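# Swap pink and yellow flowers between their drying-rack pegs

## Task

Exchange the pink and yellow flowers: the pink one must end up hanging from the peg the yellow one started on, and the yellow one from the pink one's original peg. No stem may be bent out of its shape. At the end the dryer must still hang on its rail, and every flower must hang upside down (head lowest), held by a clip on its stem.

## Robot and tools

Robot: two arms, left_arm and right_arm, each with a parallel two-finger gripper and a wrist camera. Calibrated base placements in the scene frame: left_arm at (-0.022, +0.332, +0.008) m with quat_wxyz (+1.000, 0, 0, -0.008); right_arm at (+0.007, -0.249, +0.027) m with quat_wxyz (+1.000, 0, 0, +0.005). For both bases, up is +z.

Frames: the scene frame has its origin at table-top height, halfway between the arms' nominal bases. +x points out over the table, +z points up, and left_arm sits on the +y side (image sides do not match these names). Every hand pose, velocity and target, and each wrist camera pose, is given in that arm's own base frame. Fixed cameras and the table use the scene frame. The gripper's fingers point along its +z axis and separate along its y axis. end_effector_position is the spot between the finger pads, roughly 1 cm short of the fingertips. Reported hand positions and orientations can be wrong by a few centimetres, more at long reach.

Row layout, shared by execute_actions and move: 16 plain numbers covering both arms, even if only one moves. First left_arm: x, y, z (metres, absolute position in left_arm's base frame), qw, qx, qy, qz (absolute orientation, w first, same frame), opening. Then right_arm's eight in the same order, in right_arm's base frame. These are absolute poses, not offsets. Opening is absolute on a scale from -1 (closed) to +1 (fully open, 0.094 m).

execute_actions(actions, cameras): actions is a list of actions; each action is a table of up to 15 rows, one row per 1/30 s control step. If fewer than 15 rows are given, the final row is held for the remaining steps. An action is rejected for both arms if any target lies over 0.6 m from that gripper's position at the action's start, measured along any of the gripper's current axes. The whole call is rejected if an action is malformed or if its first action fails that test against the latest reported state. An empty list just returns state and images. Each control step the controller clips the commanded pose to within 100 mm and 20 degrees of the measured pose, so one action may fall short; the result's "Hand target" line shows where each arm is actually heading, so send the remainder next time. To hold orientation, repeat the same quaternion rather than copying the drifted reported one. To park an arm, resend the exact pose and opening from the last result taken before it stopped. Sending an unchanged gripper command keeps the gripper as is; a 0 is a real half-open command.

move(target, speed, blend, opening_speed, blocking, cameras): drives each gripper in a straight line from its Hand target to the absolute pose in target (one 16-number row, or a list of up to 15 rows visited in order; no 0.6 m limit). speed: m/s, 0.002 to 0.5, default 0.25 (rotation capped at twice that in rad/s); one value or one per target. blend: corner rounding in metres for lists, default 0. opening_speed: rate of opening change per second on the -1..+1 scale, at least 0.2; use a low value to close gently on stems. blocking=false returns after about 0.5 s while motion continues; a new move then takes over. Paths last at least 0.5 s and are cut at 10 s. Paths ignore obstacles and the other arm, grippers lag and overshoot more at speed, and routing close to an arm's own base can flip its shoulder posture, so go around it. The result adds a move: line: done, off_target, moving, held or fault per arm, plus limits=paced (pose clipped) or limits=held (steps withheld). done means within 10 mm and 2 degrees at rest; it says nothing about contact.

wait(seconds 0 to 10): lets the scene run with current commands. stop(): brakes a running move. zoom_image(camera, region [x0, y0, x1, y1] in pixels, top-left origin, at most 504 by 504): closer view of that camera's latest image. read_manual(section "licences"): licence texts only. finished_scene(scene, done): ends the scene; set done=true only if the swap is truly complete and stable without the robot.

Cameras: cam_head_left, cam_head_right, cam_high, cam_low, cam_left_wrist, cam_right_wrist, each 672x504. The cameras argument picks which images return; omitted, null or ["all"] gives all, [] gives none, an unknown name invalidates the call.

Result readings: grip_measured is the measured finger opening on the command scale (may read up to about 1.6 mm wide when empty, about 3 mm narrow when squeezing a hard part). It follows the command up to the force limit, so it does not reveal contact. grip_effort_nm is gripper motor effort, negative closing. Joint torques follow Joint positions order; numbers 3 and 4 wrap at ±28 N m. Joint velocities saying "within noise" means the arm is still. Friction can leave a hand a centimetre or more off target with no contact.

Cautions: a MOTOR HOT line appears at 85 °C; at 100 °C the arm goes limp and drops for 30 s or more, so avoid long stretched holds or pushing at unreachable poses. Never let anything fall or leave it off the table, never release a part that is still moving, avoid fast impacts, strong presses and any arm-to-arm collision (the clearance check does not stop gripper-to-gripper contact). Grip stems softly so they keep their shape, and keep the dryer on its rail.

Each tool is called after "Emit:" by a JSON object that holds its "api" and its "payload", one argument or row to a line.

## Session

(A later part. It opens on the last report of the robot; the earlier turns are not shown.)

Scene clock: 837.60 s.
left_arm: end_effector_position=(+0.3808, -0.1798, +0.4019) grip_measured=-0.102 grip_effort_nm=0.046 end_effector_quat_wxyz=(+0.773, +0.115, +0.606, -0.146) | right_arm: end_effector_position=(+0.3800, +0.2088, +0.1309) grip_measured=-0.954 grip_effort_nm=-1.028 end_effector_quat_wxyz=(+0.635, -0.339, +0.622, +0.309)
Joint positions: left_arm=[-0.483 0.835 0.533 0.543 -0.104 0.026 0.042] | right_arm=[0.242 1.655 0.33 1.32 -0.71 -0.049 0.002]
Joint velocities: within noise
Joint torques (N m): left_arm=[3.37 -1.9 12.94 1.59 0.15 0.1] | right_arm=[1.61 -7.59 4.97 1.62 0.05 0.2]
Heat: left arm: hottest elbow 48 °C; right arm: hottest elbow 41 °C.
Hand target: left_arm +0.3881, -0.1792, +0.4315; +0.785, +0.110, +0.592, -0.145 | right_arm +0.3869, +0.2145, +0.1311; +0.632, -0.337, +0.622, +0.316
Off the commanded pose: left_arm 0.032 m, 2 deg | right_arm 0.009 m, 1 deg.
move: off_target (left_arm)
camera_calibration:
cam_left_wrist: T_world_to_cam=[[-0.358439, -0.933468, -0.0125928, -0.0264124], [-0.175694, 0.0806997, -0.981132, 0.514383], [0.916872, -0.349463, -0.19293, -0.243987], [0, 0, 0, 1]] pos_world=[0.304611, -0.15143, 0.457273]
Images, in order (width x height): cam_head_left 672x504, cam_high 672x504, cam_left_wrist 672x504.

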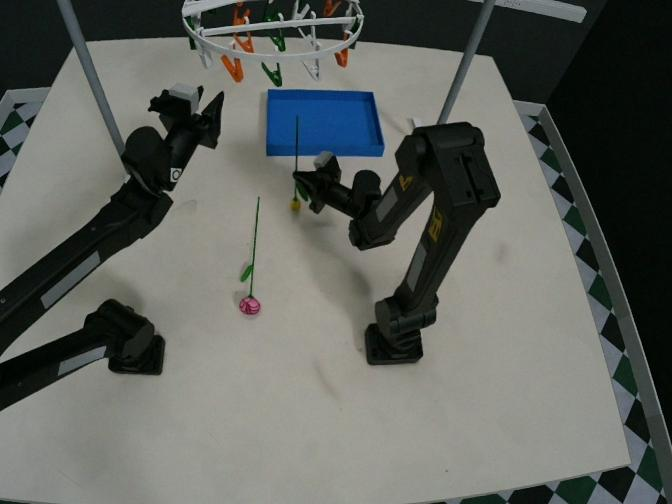

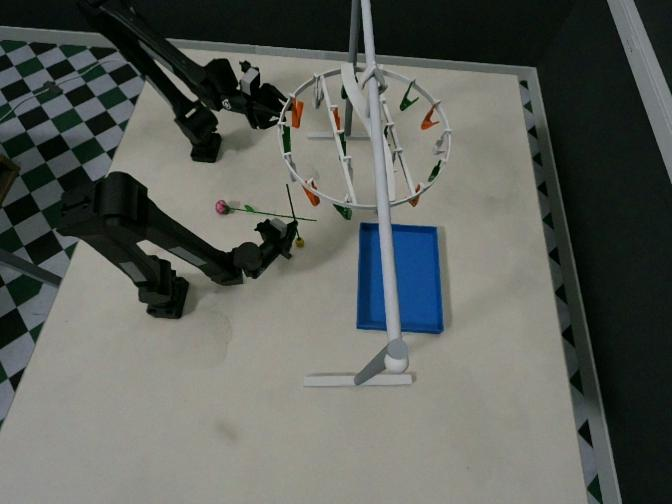

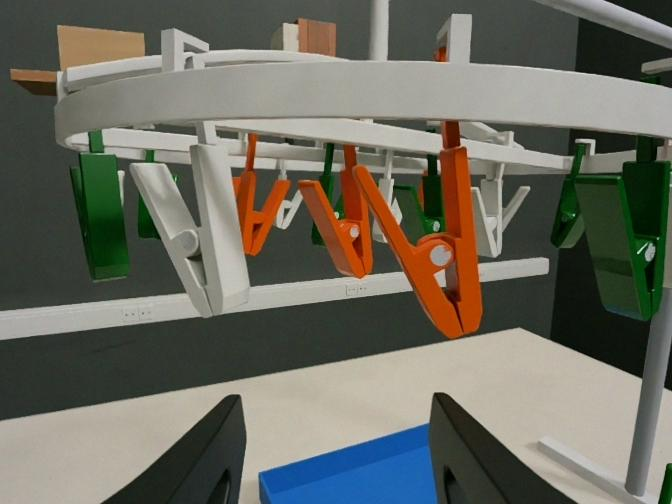

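Emit:
{"api": "move", "payload": {
  "target": [0.4025,-0.204,0.452,0.7853,0.1097,0.5918,-0.1455,-0.1,0.3872,0.2147,0.131,0.6325,-0.3367,0.6219,0.3163,-0.96],
  "speed": 0.1,
  "cameras": ["cam_left_wrist","cam_high","cam_head_left"]
}}

Emit:
{"api": "zoom_image", "payload": {
  "camera": "cam_high",
  "region": [230, 80, 350, 200]
}}

Scene clock: 847.13 s.
left_arm: end_effector_position=(+0.3970, -0.1968, +0.4221) grip_measured=-0.102 grip_effort_nm=0.056 end_effector_quat_wxyz=(+0.774, +0.110, +0.607, -0.143) | right_arm: end_effector_position=(+0.3800, +0.2088, +0.1309) grip_measured=-0.954 grip_effort_nm=-1.033 end_effector_quat_wxyz=(+0.635, -0.339, +0.622, +0.309)
Joint positions: left_arm=[-0.518 0.896 0.617 0.523 -0.151 0.033 0.042] | right_arm=[0.242 1.655 0.33 1.32 -0.71 -0.049 0.002]
Joint velocities: within noise
Joint torques (N m): left_arm=[1.9 -2.67 13 1.58 -0.06 0.17] | right_arm=[1.55 -7.65 5.01 1.61 0.05 0.2]
Heat: left arm: hottest elbow 55 °C; right arm: hottest elbow 40 °C.
Hand target: left_arm +0.4008, -0.2030, +0.4513; +0.785, +0.109, +0.592, -0.146 | right_arm +0.3869, +0.2145, +0.1311; +0.632, -0.337, +0.622, +0.316
Off the commanded pose: left_arm 0.031 m, 2 deg | right_arm 0.009 m, 1 deg.
move: off_target (left_arm)
camera_calibration:
cam_left_wrist: T_world_to_cam=[[-0.347053, -0.93781, -0.00814683, -0.0434648], [-0.177486, 0.0742065, -0.981322, 0.537941], [0.920898, -0.339125, -0.192201, -0.260709], [0, 0, 0, 1]] pos_world=[0.320479, -0.169093, 0.47743]
Images, in order (width x height): cam_head_left 672x504, cam_high 672x504, cam_left_wrist 672x504.

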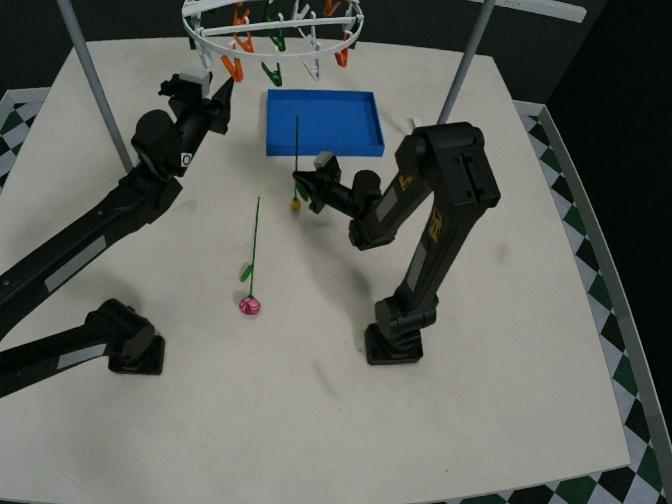

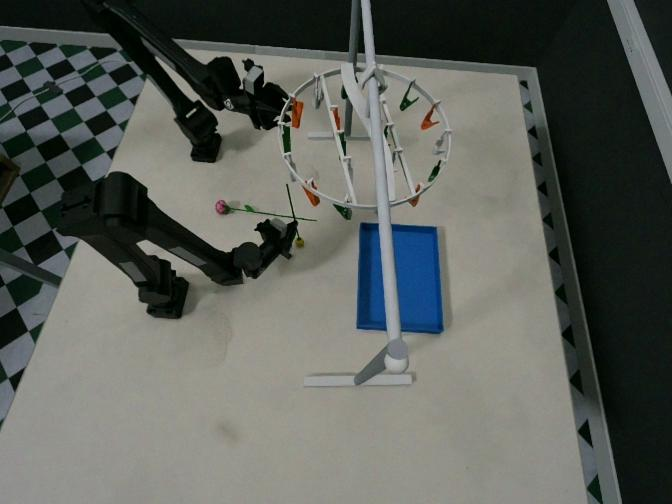

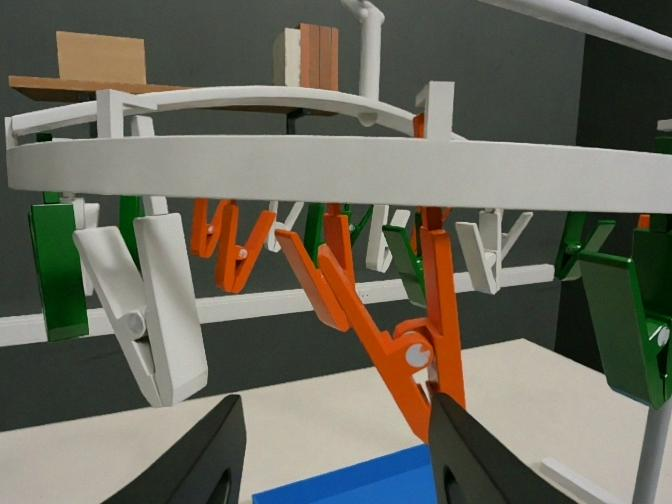

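Scaled by 4.200 from the camera's 672x504 image, which has a finer 960x720 frame.

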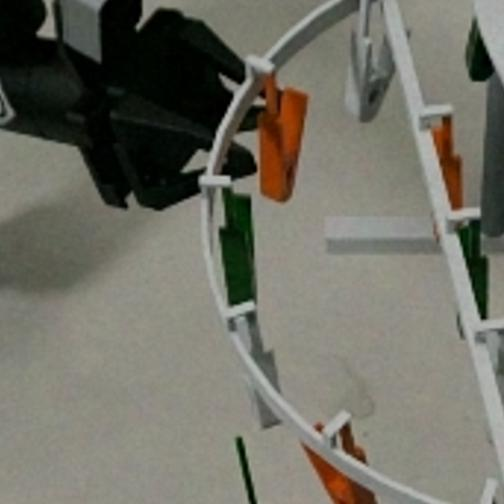

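Emit:
{"api": "move", "payload": {
  "target": [0.4,-0.215,0.466,0.7853,0.1097,0.5918,-0.1455,-0.1,0.3872,0.2147,0.131,0.6325,-0.3367,0.6219,0.3163,-0.96],
  "speed": 0.1,
  "cameras": ["cam_left_wrist"]
}}

Scene clock: 854.97 s.
left_arm: end_effector_position=(+0.3955, -0.2077, +0.4363) grip_measured=-0.102 grip_effort_nm=0.046 end_effector_quat_wxyz=(+0.774, +0.110, +0.607, -0.142) | right_arm: end_effector_position=(+0.3800, +0.2088, +0.1309) grip_measured=-0.954 grip_effort_nm=-1.033 end_effector_quat_wxyz=(+0.635, -0.339, +0.622, +0.309)
Joint positions: left_arm=[-0.554 0.898 0.655 0.489 -0.187 0.044 0.042] | right_arm=[0.242 1.655 0.33 1.32 -0.71 -0.049 0.002]
Joint velocities: within noise
Joint torques (N m): left_arm=[1.85 -2.78 13.03 1.59 -0.04 0.18] | right_arm=[1.38 -7.77 5.01 1.68 0.05 0.18]
Heat: left arm: hottest elbow 57 °C; right arm: hottest elbow 40 °C.
Hand target: left_arm +0.3983, -0.2141, +0.4654; +0.785, +0.110, +0.592, -0.146 | right_arm +0.3869, +0.2145, +0.1311; +0.632, -0.337, +0.622, +0.316
Off the commanded pose: left_arm 0.031 m, 2 deg | right_arm 0.009 m, 1 deg.
move: off_target (left_arm)
camera_calibration:
cam_left_wrist: T_world_to_cam=[[-0.346356, -0.938054, -0.00964092, -0.0537093], [-0.176319, 0.0751892, -0.981457, 0.552248], [0.921384, -0.338234, -0.191439, -0.260651], [0, 0, 0, 1]] pos_world=[0.318929, -0.180066, 0.491591]
Images, in order (width x height): cam_left_wrist 672x504.

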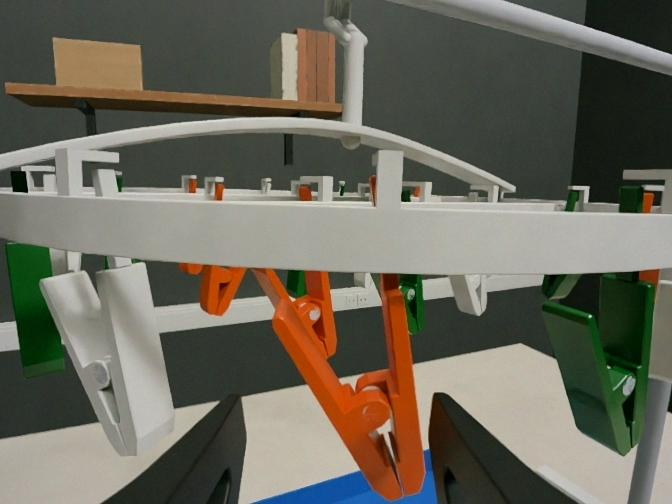

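Emit:
{"api": "move", "payload": {
  "target": [0.4185,-0.2257,0.475,0.7853,0.1097,0.5918,-0.1455,-0.1,0.3872,0.2147,0.131,0.6325,-0.3367,0.6219,0.3163,-0.96],
  "speed": 0.06,
  "cameras": ["cam_left_wrist","cam_high"]
}}

Emit:
{"api": "zoom_image", "payload": {
  "camera": "cam_high",
  "region": [230, 80, 350, 200]
}}

Scene clock: 862.20 s.
left_arm: end_effector_position=(+0.4132, -0.2186, +0.4443) grip_measured=-0.102 grip_effort_nm=0.046 end_effector_quat_wxyz=(+0.773, +0.111, +0.608, -0.142) | right_arm: end_effector_position=(+0.3800, +0.2088, +0.1309) grip_measured=-0.954 grip_effort_nm=-1.023 end_effector_quat_wxyz=(+0.635, -0.339, +0.622, +0.309)
Joint positions: left_arm=[-0.554 0.959 0.712 0.489 -0.187 0.045 0.042] | right_arm=[0.242 1.655 0.33 1.32 -0.71 -0.049 0.002]
Joint velocities: within noise
Joint torques (N m): left_arm=[2.08 -3.55 13.14 1.73 0.07 0.17] | right_arm=[1.38 -7.65 4.96 1.62 0.06 0.19]
Heat: left arm: hottest elbow 59 °C; right arm: hottest elbow 40 °C.
Hand target: left_arm +0.4166, -0.2246, +0.4744; +0.785, +0.110, +0.592, -0.145 | right_arm +0.3869, +0.2145, +0.1311; +0.632, -0.337, +0.622, +0.316
Off the commanded pose: left_arm 0.032 m, 2 deg | right_arm 0.009 m, 1 deg.
move: off_target (left_arm)
camera_calibration:
cam_left_wrist: T_world_to_cam=[[-0.345874, -0.938215, -0.0111276, -0.0572898], [-0.179653, 0.0778601, -0.980644, 0.565619], [0.920921, -0.33718, -0.195483, -0.276957], [0, 0, 0, 1]] pos_world=[0.336856, -0.191174, 0.499893]
Images, in order (width x height): cam_high 672x504, cam_left_wrist 672x504.

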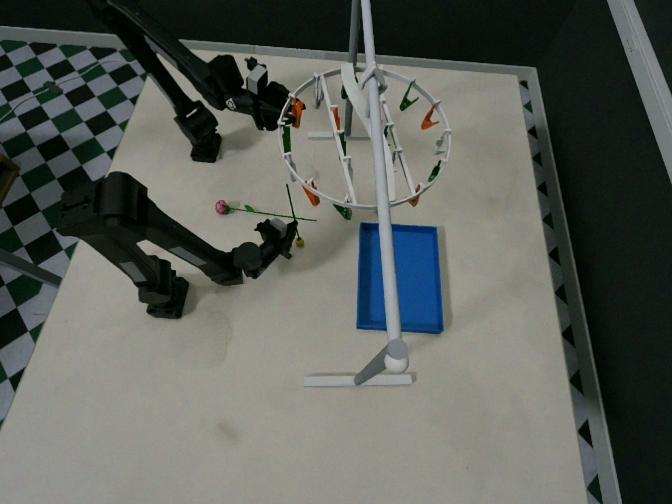

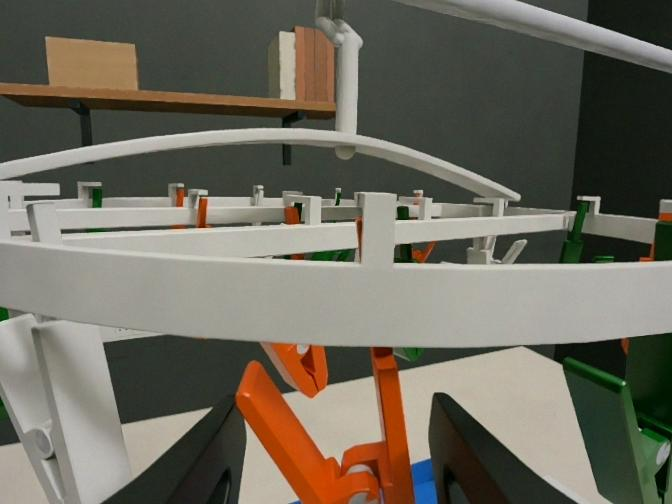

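Scaled by 4.200 from the camera's 672x504 image, which has a finer 960x720 frame.

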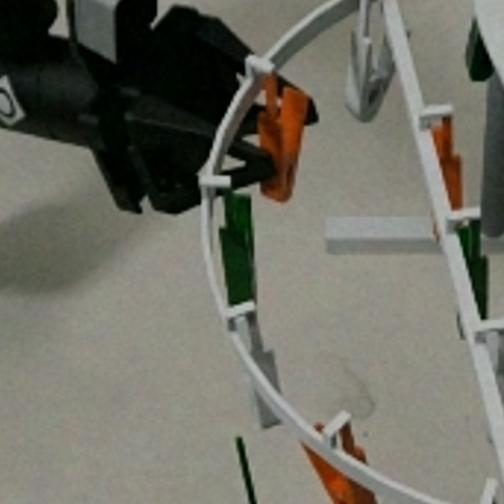

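Emit:
{"api": "move", "payload": {
  "target": [0.4185,-0.2243,0.485,0.7853,0.1097,0.5918,-0.1455,-0.1,0.3872,0.2147,0.131,0.6325,-0.3367,0.6219,0.3163,-0.96],
  "speed": 0.05,
  "cameras": ["cam_left_wrist"]
}}

Scene clock: 873.10 s.
left_arm: end_effector_position=(+0.4152, -0.2200, +0.4517) grip_measured=-0.102 grip_effort_nm=0.051 end_effector_quat_wxyz=(+0.772, +0.112, +0.610, -0.142) | right_arm: end_effector_position=(+0.3800, +0.2088, +0.1309) grip_measured=-0.954 grip_effort_nm=-1.033 end_effector_quat_wxyz=(+0.635, -0.339, +0.622, +0.309)
Joint positions: left_arm=[-0.554 0.96 0.735 0.463 -0.186 0.045 0.042] | right_arm=[0.242 1.655 0.33 1.32 -0.71 -0.049 0.002]
Joint velocities: within noise
Joint torques (N m): left_arm=[2.32 -4.19 13.11 1.69 0.16 0.15] | right_arm=[1.14 -7.65 4.98 1.62 0.06 0.19]
Heat: left arm: hottest elbow 64 °C; right arm: hottest elbow 39 °C.
Hand target: left_arm +0.4167, -0.2233, +0.4843; +0.785, +0.110, +0.592, -0.145 | right_arm +0.3869, +0.2145, +0.1311; +0.632, -0.337, +0.622, +0.316
Off the commanded pose: left_arm 0.034 m, 3 deg | right_arm 0.009 m, 1 deg.
move: off_target (left_arm)
camera_calibration:
cam_left_wrist: T_world_to_cam=[[-0.346953, -0.937804, -0.012153, -0.0568671], [-0.182605, 0.0802557, -0.979905, 0.574735], [0.919934, -0.337762, -0.199093, -0.275833], [0, 0, 0, 1]] pos_world=[0.338968, -0.192622, 0.507579]
Images, in order (width x height): cam_left_wrist 672x504.

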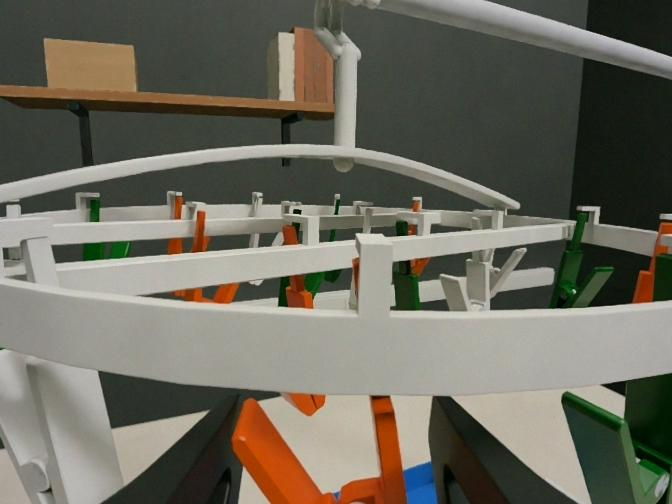

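Emit:
{"api": "zoom_image", "payload": {
  "camera": "cam_left_wrist",
  "region": [180, 340, 500, 504]
}}

Scaled by 1.575 from the camera's 672x504 image, which has a finer 960x720 frame.

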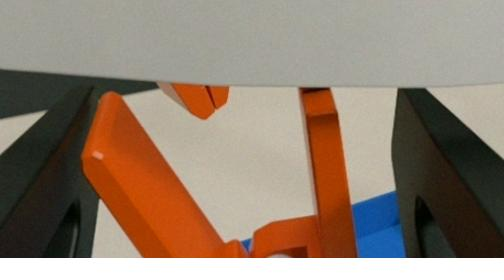

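Emit:
{"api": "move", "payload": {
  "target": [
    [0.418,-0.2235,0.455,0.7853,0.1097,0.5918,-0.1455,-0.1,0.3872,0.2147,0.131,0.6325,-0.3367,0.6219,0.3163,-0.96],
    [0.365,-0.2035,0.42,0.7853,0.1097,0.5918,-0.1455,-0.1,0.3872,0.2147,0.131,0.6325,-0.3367,0.6219,0.3163,-0.96],
    [0.34,-0.12,0.22,0.7853,0.1097,0.5918,-0.1455,-0.1,0.3872,0.2147,0.131,0.6325,-0.3367,0.6219,0.3163,-0.96]
  ],
  "speed": [0.06,0.1,0.2],
  "blend": [0.005,0.02,0],
  "cameras": ["cam_left_wrist","cam_right_wrist"]
}}

Scene clock: 908.67 s.
left_arm: end_effector_position=(+0.3382, -0.1227, +0.2181) grip_measured=-0.102 grip_effort_nm=0.051 end_effector_quat_wxyz=(+0.782, +0.116, +0.596, -0.144) | right_arm: end_effector_position=(+0.3800, +0.2088, +0.1309) grip_measured=-0.954 grip_effort_nm=-1.033 end_effector_quat_wxyz=(+0.635, -0.339, +0.622, +0.309)
Joint positions: left_arm=[-0.324 1.331 0.092 1.506 0.048 -0.004 0.042] | right_arm=[0.242 1.655 0.33 1.32 -0.71 -0.049 0.002]
Joint velocities: within noise
Joint torques (N m): left_arm=[3.31 -2.67 3.99 2.71 0.13 -0.06] | right_arm=[1.44 -7.82 5 1.68 0.06 0.2]
Heat: left arm: hottest elbow 69 °C; right arm: hottest elbow 38 °C.
Hand target: left_arm +0.3400, -0.1201, +0.2201; +0.785, +0.110, +0.592, -0.145 | right_arm +0.3869, +0.2145, +0.1311; +0.632, -0.337, +0.622, +0.316
Off the commanded pose: left_arm 0.004 m, 1 deg | right_arm 0.009 m, 1 deg.
move: done
camera_calibration:
cam_left_wrist: T_world_to_cam=[[-0.354338, -0.934881, -0.021035, 0.00960041], [-0.148532, 0.078477, -0.985789, 0.313552], [0.923246, -0.346178, -0.166667, -0.227865], [0, 0, 0, 1]] pos_world=[0.26035, -0.0945132, 0.27132]
cam_right_wrist: T_world_to_cam=[[0.816596, -0.574547, 0.0553848, -0.198732], [-0.199561, -0.371057, -0.906914, 0.313166], [0.541615, 0.729529, -0.41766, -0.216582], [0, 0, 0, 1]] pos_world=[0.342084, 0.160024, 0.204563]
Images, in order (width x height): cam_left_wrist 672x504, cam_right_wrist 672x504.

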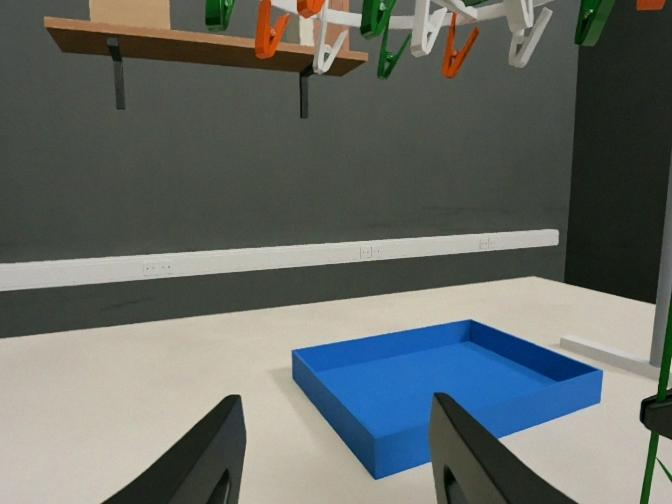

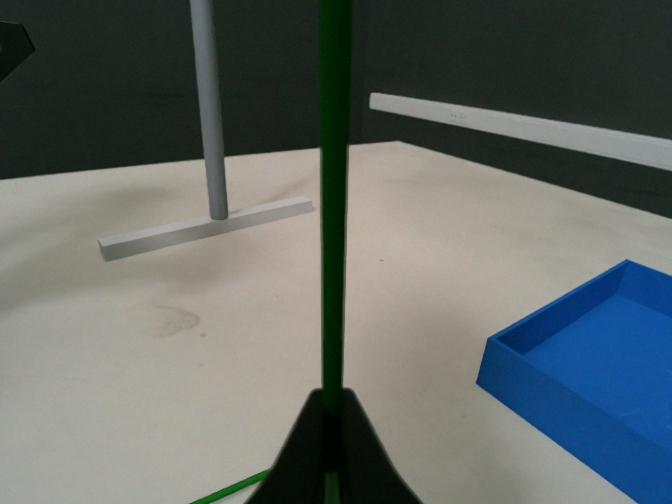

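Emit:
{"api": "move", "payload": {
  "target": [
    [0.34,-0.12,0.22,0.7853,0.1097,0.5918,-0.1455,-0.1,0.3872,0.2147,0.21,0.6325,-0.3367,0.6219,0.3163,-0.96],
    [0.398,0.34,0.22,0.6457,-0.3093,0.636,0.2884,-0.96]
  ],
  "speed": 0.15,
  "blend": [0.02,0],
  "cameras": ["cam_left_wrist","cam_right_wrist","cam_high","cam_head_left"]
}}


Emit:
{"api": "move", "payload": {
  "target": [
    [0.34,-0.12,0.22,0.7853,0.1097,0.5918,-0.1455,-0.1,0.3872,0.2147,0.21,0.6325,-0.3367,0.6219,0.3163,-0.96],
    [0.34,-0.12,0.22,0.7853,0.1097,0.5918,-0.1455,-0.1,0.398,0.34,0.22,0.6457,-0.3093,0.636,0.2884,-0.96]
  ],
  "speed": 0.15,
  "blend": [0.02,0],
  "cameras": ["cam_left_wrist","cam_right_wrist","cam_high","cam_head_left"]
}}

Scene clock: 921.10 s.
left_arm: end_effector_position=(+0.3382, -0.1227, +0.2179) grip_measured=-0.102 grip_effort_nm=0.051 end_effector_quat_wxyz=(+0.782, +0.115, +0.596, -0.144) | right_arm: end_effector_position=(+0.3870, +0.3281, +0.2073) grip_measured=-0.954 grip_effort_nm=-1.033 end_effector_quat_wxyz=(+0.639, -0.310, +0.644, +0.285)
Joint positions: left_arm=[-0.324 1.332 0.092 1.506 0.048 -0.004 0.042] | right_arm=[0.621 1.417 0.505 0.889 -0.247 -0.035 0.002]
Joint velocities: within noise
Joint torques (N m): left_arm=[3.25 -2.67 4 2.81 0.12 -0.06] | right_arm=[1.03 -7.59 9.72 1.73 0.06 0.07]
Heat: left arm: hottest elbow 63 °C; right arm: hottest elbow 38 °C.
Hand target: left_arm +0.3400, -0.1200, +0.2201; +0.785, +0.110, +0.592, -0.145 | right_arm +0.3971, +0.3394, +0.2202; +0.646, -0.309, +0.636, +0.288
Off the commanded pose: left_arm 0.004 m, 1 deg | right_arm 0.021 m, 1 deg.
move: off_target (right_arm)
camera_calibration:
cam_left_wrist: T_world_to_cam=[[-0.354539, -0.934821, -0.0202846, 0.00951023], [-0.149138, 0.0779511, -0.985739, 0.313523], [0.923071, -0.346457, -0.167054, -0.227826], [0, 0, 0, 1]] pos_world=[0.260429, -0.094481, 0.271186]
cam_right_wrist: T_world_to_cam=[[0.766662, -0.640907, 0.038307, -0.0954467], [-0.253184, -0.356614, -0.899291, 0.442612], [0.590022, 0.679754, -0.43567, -0.274097], [0, 0, 0, 1]] pos_world=[0.346961, 0.282987, 0.282277]
Images, in order (width x height): cam_head_left 672x504, cam_high 672x504, cam_left_wrist 672x504, cam_right_wrist 672x504.

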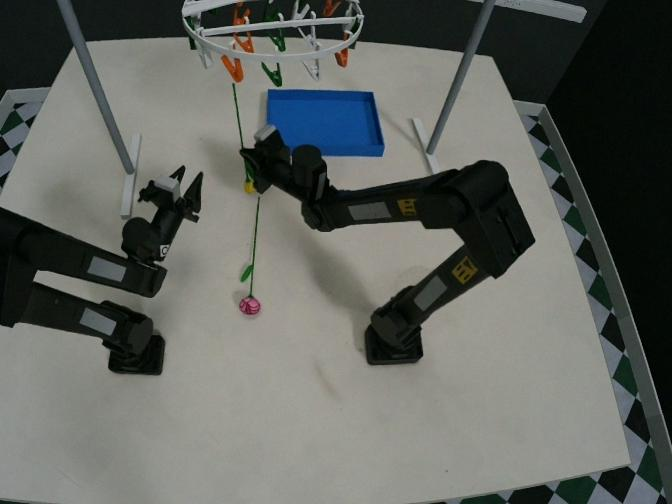

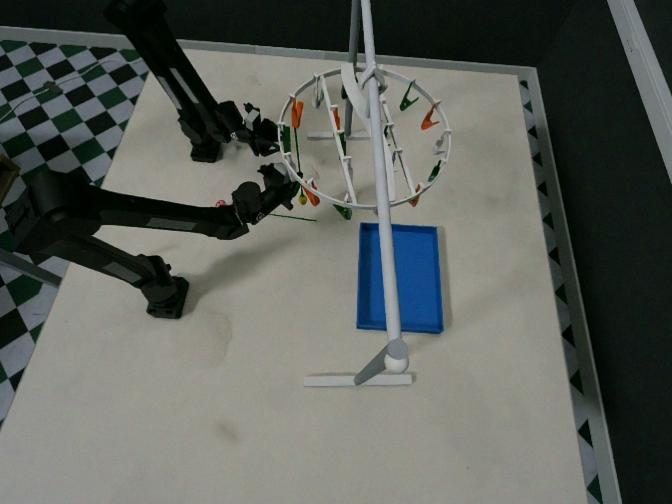

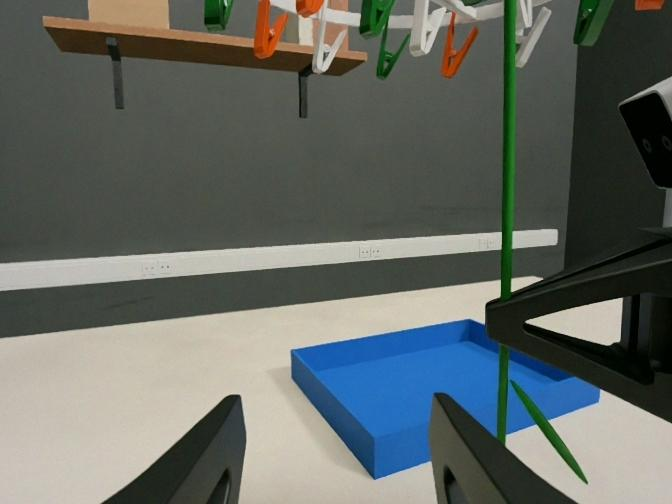

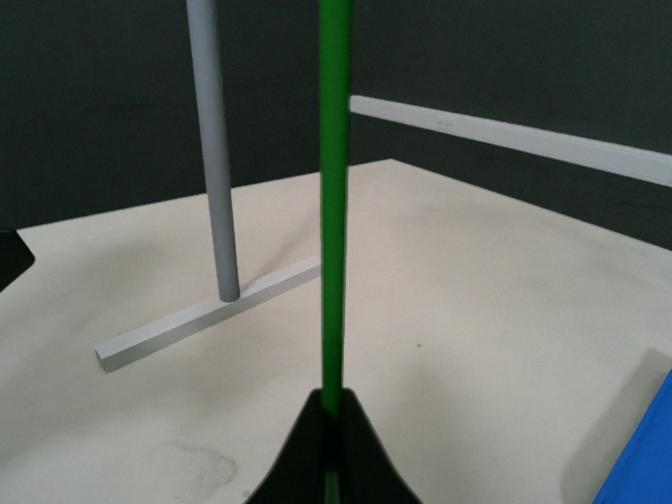

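Emit:
{"api": "zoom_image", "payload": {
  "camera": "cam_head_left",
  "region": [180, 30, 300, 120]
}}

Emit:
{"api": "zoom_image", "payload": {
  "camera": "cam_high",
  "region": [250, 80, 350, 155]
}}

Scaled by 4.200 from the camera's 672x504 image, which has a finer 960x720 frame.

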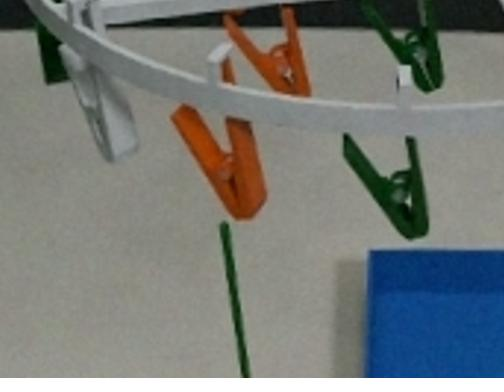

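Scaled by 5.040 from the camera's 672x504 image, which has a finer 960x720 frame.

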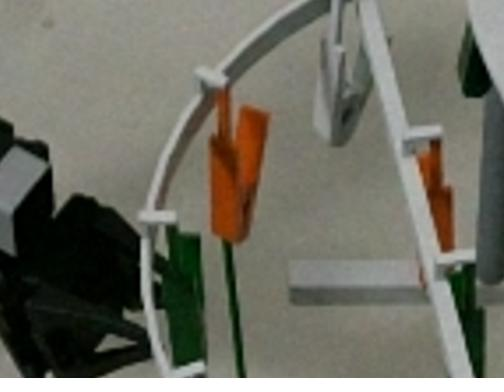

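Emit:
{"api": "move", "payload": {
  "target": [
    [0.36,-0.19,0.4,0.7853,0.1097,0.5918,-0.1455,-0.1,0.399,0.331,0.212,0.6457,-0.3093,0.636,0.2884,-0.96],
    [0.385,-0.207,0.445,0.7853,0.1097,0.5918,-0.1455,-0.1,0.399,0.331,0.212,0.6457,-0.3093,0.636,0.2884,-0.96]
  ],
  "speed": [0.2,0.1],
  "blend": [0.01,0],
  "cameras": ["cam_left_wrist","cam_right_wrist","cam_high","cam_head_left","cam_head_right"]
}}

Emit:
{"api": "zoom_image", "payload": {
  "camera": "cam_head_left",
  "region": [180, 30, 300, 120]
}}

Emit:
{"api": "zoom_image", "payload": {
  "camera": "cam_high",
  "region": [250, 80, 350, 155]
}}

Emit:
{"api": "zoom_image", "payload": {
  "camera": "cam_head_right",
  "region": [180, 30, 300, 120]
}}

Scene clock: 947.73 s.
left_arm: end_effector_position=(+0.3800, -0.1998, +0.4154) grip_measured=-0.102 grip_effort_nm=0.051 end_effector_quat_wxyz=(+0.774, +0.110, +0.607, -0.142) | right_arm: end_effector_position=(+0.3874, +0.3286, +0.2018) grip_measured=-0.954 grip_effort_nm=-1.038 end_effector_quat_wxyz=(+0.634, -0.315, +0.645, +0.288)
Joint positions: left_arm=[-0.559 0.857 0.579 0.524 -0.192 0.046 0.042] | right_arm=[0.616 1.433 0.505 0.897 -0.265 -0.035 0.002]
Joint velocities: within noise
Joint torques (N m): left_arm=[1.9 -2.26 12.93 1.57 -0.02 0.17] | right_arm=[-0.15 -8 8.32 2.71 -0.09 0.08]
Heat: left arm: hottest elbow 55 °C; right arm: hottest elbow 42 °C.
Hand target: left_arm +0.3833, -0.2060, +0.4444; +0.785, +0.110, +0.592, -0.146 | right_arm +0.3986, +0.3307, +0.2120; +0.646, -0.309, +0.636, +0.288
Off the commanded pose: left_arm 0.031 m, 2 deg | right_arm 0.016 m, 2 deg.
move: off_target (left_arm, right_arm)
camera_calibration:
cam_left_wrist: T_world_to_cam=[[-0.346426, -0.938021, -0.0103091, -0.0515851], [-0.176297, 0.0758954, -0.981407, 0.528488], [0.921362, -0.338167, -0.191663, -0.247654], [0, 0, 0, 1]] pos_world=[0.30348, -0.172246, 0.470663]
cam_right_wrist: T_world_to_cam=[[0.775135, -0.630772, 0.0359436, -0.101327], [-0.25408, -0.363309, -0.896354, 0.43989], [0.578453, 0.685663, -0.44188, -0.273325], [0, 0, 0, 1]] pos_world=[0.348415, 0.28331, 0.277163]
Images, in order (width x height): cam_head_left 672x504, cam_head_right 672x504, cam_high 672x504, cam_left_wrist 672x504, cam_right_wrist 672x504.

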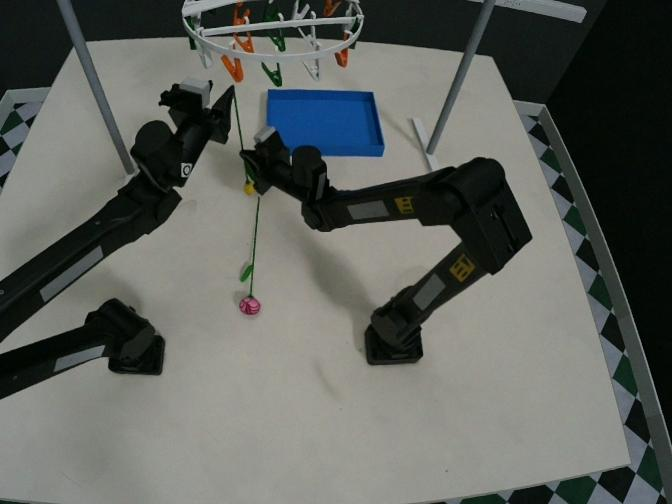

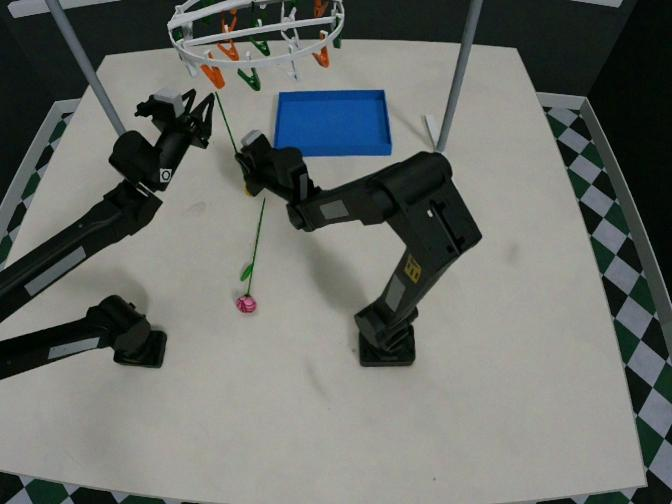

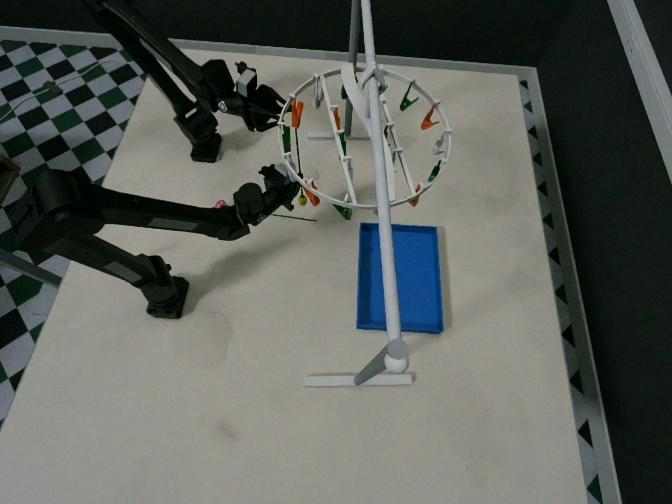

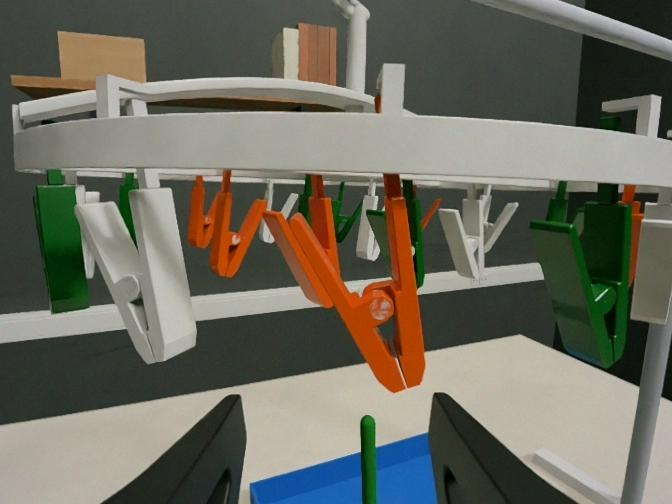

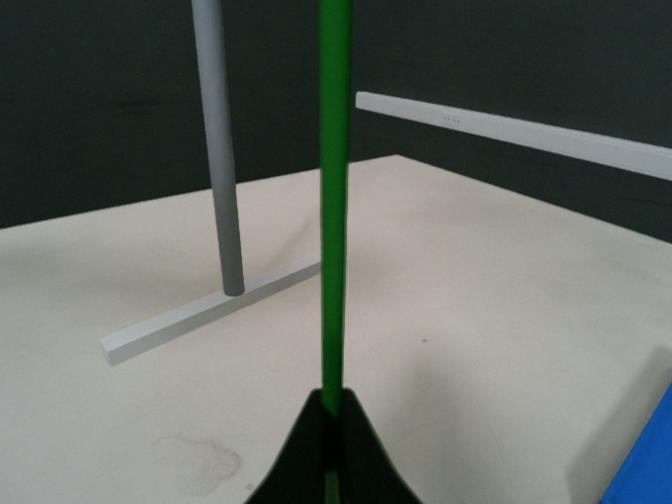

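Scaled by 4.200 from the camera's 672x504 image, which has a finer 960x720 frame.

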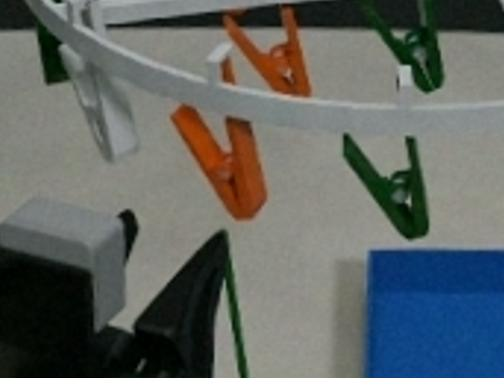

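Scaled by 5.040 from the camera's 672x504 image, which has a finer 960x720 frame.

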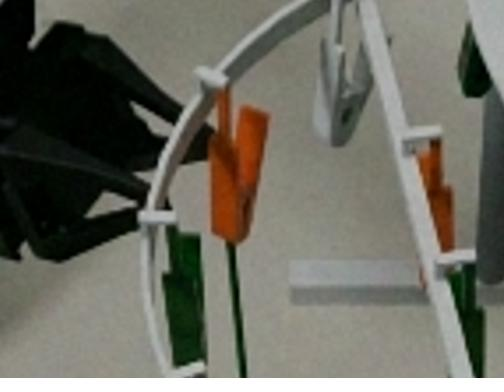

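Scaled by 4.200 from the camera's 672x504 image, which has a finer 960x720 frame.

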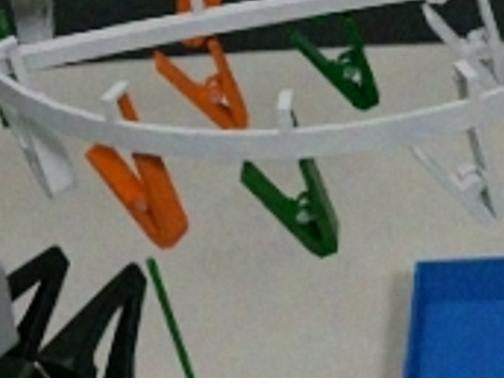

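Emit:
{"api": "zoom_image", "payload": {
  "camera": "cam_left_wrist",
  "region": [320, 330, 460, 504]
}}

Scaled by 2.897 from the camera's 672x504 image, which has a finer 960x720 frame.

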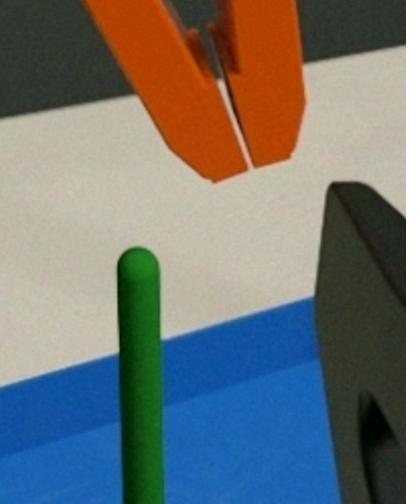

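Emit:
{"api": "move", "payload": {
  "target": [
    [0.402,-0.2145,0.467,0.7853,0.1097,0.5918,-0.1455,-0.1,0.399,0.331,0.212,0.6457,-0.3093,0.636,0.2884,-0.96],
    [0.419,-0.2235,0.476,0.7853,0.1097,0.5918,-0.1455,-0.1,0.399,0.331,0.212,0.6457,-0.3093,0.636,0.2884,-0.96],
    [0.419,-0.2229,0.486,0.7853,0.1097,0.5918,-0.1455,-0.1,0.399,0.331,0.212,0.6457,-0.3093,0.636,0.2884,-0.96]
  ],
  "speed": [0.1,0.06,0.05],
  "blend": [0.005,0.003,0],
  "cameras": ["cam_left_wrist","cam_high","cam_head_left"]
}}

Emit:
{"api": "zoom_image", "payload": {
  "camera": "cam_head_left",
  "region": [180, 30, 300, 120]
}}

Scene clock: 972.83 s.
left_arm: end_effector_position=(+0.4121, -0.2218, +0.4555) grip_measured=-0.102 grip_effort_nm=0.051 end_effector_quat_wxyz=(+0.773, +0.115, +0.607, -0.145) | right_arm: end_effector_position=(+0.3874, +0.3286, +0.2020) grip_measured=-0.954 grip_effort_nm=-1.033 end_effector_quat_wxyz=(+0.634, -0.315, +0.644, +0.288)
Joint positions: left_arm=[-0.559 0.953 0.737 0.459 -0.182 0.046 0.042] | right_arm=[0.616 1.433 0.505 0.898 -0.265 -0.035 0.002]
Joint velocities: within noise
Joint torques (N m): left_arm=[3.02 -3.66 13.11 1.51 0.16 0.12] | right_arm=[-0.09 -8.12 8.35 2.73 -0.09 0.06]
Heat: left arm: hottest elbow 66 °C; right arm: hottest elbow 43 °C.
Hand target: left_arm +0.4172, -0.2220, +0.4854; +0.785, +0.110, +0.592, -0.145 | right_arm +0.3986, +0.3307, +0.2120; +0.646, -0.309, +0.636, +0.288
Off the commanded pose: left_arm 0.031 m, 2 deg | right_arm 0.016 m, 2 deg.
move: off_target (left_arm, right_arm)
camera_calibration:
cam_left_wrist: T_world_to_cam=[[-0.355443, -0.934606, -0.0131229, -0.0549844], [-0.176195, 0.080784, -0.981035, 0.576054], [0.917941, -0.34639, -0.193387, -0.276556], [0, 0, 0, 1]] pos_world=[0.335816, -0.193721, 0.510925]
Images, in order (width x height): cam_head_left 672x504, cam_high 672x504, cam_left_wrist 672x504.

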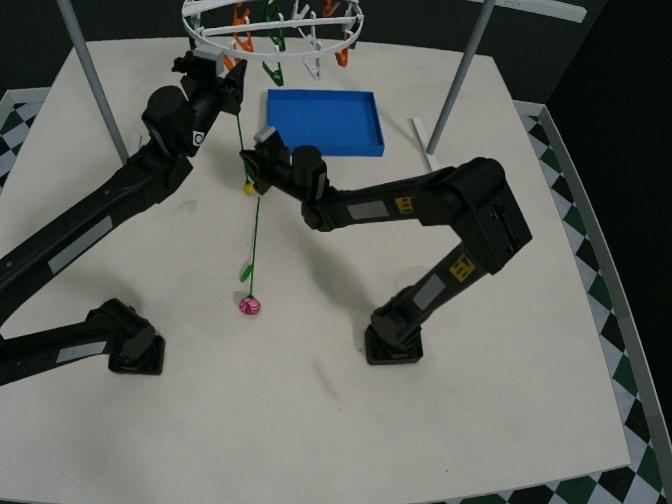

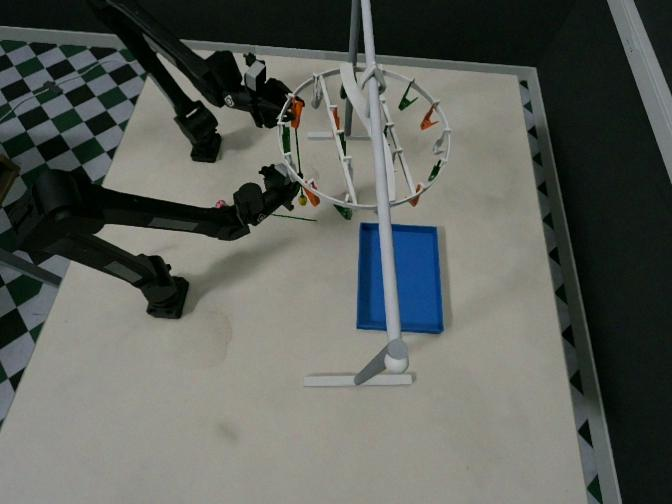

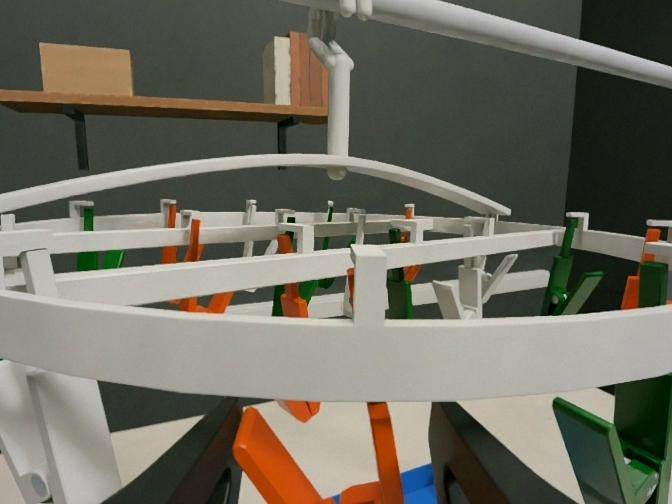

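Scaled by 4.200 from the camera's 672x504 image, which has a finer 960x720 frame.

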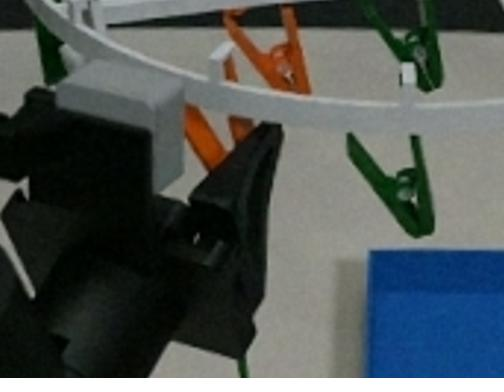

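Emit:
{"api": "move", "payload": {
  "target": [0.4195,-0.2222,0.486,0.7853,0.1097,0.5918,-0.1455,-0.46,0.399,0.331,0.212,0.6457,-0.3093,0.636,0.2884,-0.96],
  "opening_speed": 0.3,
  "cameras": ["cam_left_wrist","cam_head_left"]
}}

Scene clock: 979.97 s.
left_arm: end_effector_position=(+0.4119, -0.2224, +0.4555) grip_measured=-0.455 grip_effort_nm=-0.242 end_effector_quat_wxyz=(+0.773, +0.116, +0.606, -0.146) | right_arm: end_effector_position=(+0.3874, +0.3286, +0.2020) grip_measured=-0.954 grip_effort_nm=-1.033 end_effector_quat_wxyz=(+0.634, -0.315, +0.644, +0.288)
Joint positions: left_arm=[-0.559 0.953 0.737 0.459 -0.178 0.046 0.026] | right_arm=[0.616 1.433 0.505 0.898 -0.265 -0.035 0.002]
Joint velocities: within noise
Joint torques (N m): left_arm=[3.19 -3.66 13.09 1.55 0.13 0.12] | right_arm=[-0.21 -8.23 8.27 2.73 -0.09 0.06]
Heat: left arm: hottest elbow 65 °C; right arm: hottest elbow 43 °C.
Hand target: left_arm +0.4176, -0.2213, +0.4854; +0.785, +0.110, +0.592, -0.146 | right_arm +0.3985, +0.3307, +0.2121; +0.646, -0.309, +0.636, +0.288
Off the commanded pose: left_arm 0.031 m, 2 deg | right_arm 0.016 m, 2 deg.
move: off_target (left_arm, right_arm)
camera_calibration:
cam_left_wrist: T_world_to_cam=[[-0.358549, -0.933407, -0.0139362, -0.0536572], [-0.175492, 0.0820592, -0.981055, 0.576087], [0.916867, -0.349311, -0.193227, -0.276817], [0, 0, 0, 1]] pos_world=[0.335664, -0.194052, 0.510937]
Images, in order (width x height): cam_head_left 672x504, cam_left_wrist 672x504.

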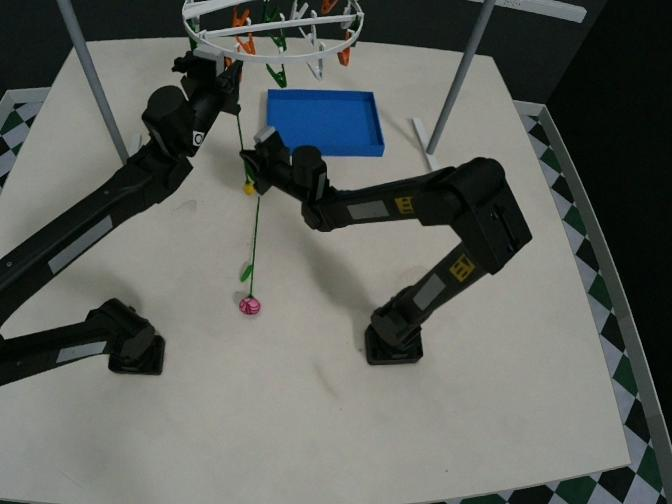

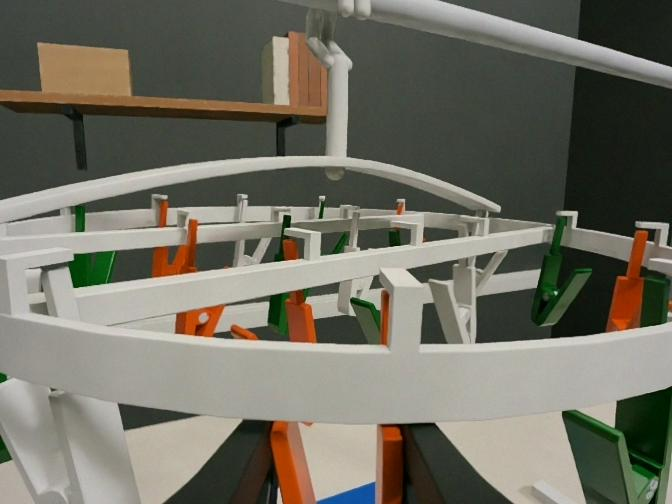

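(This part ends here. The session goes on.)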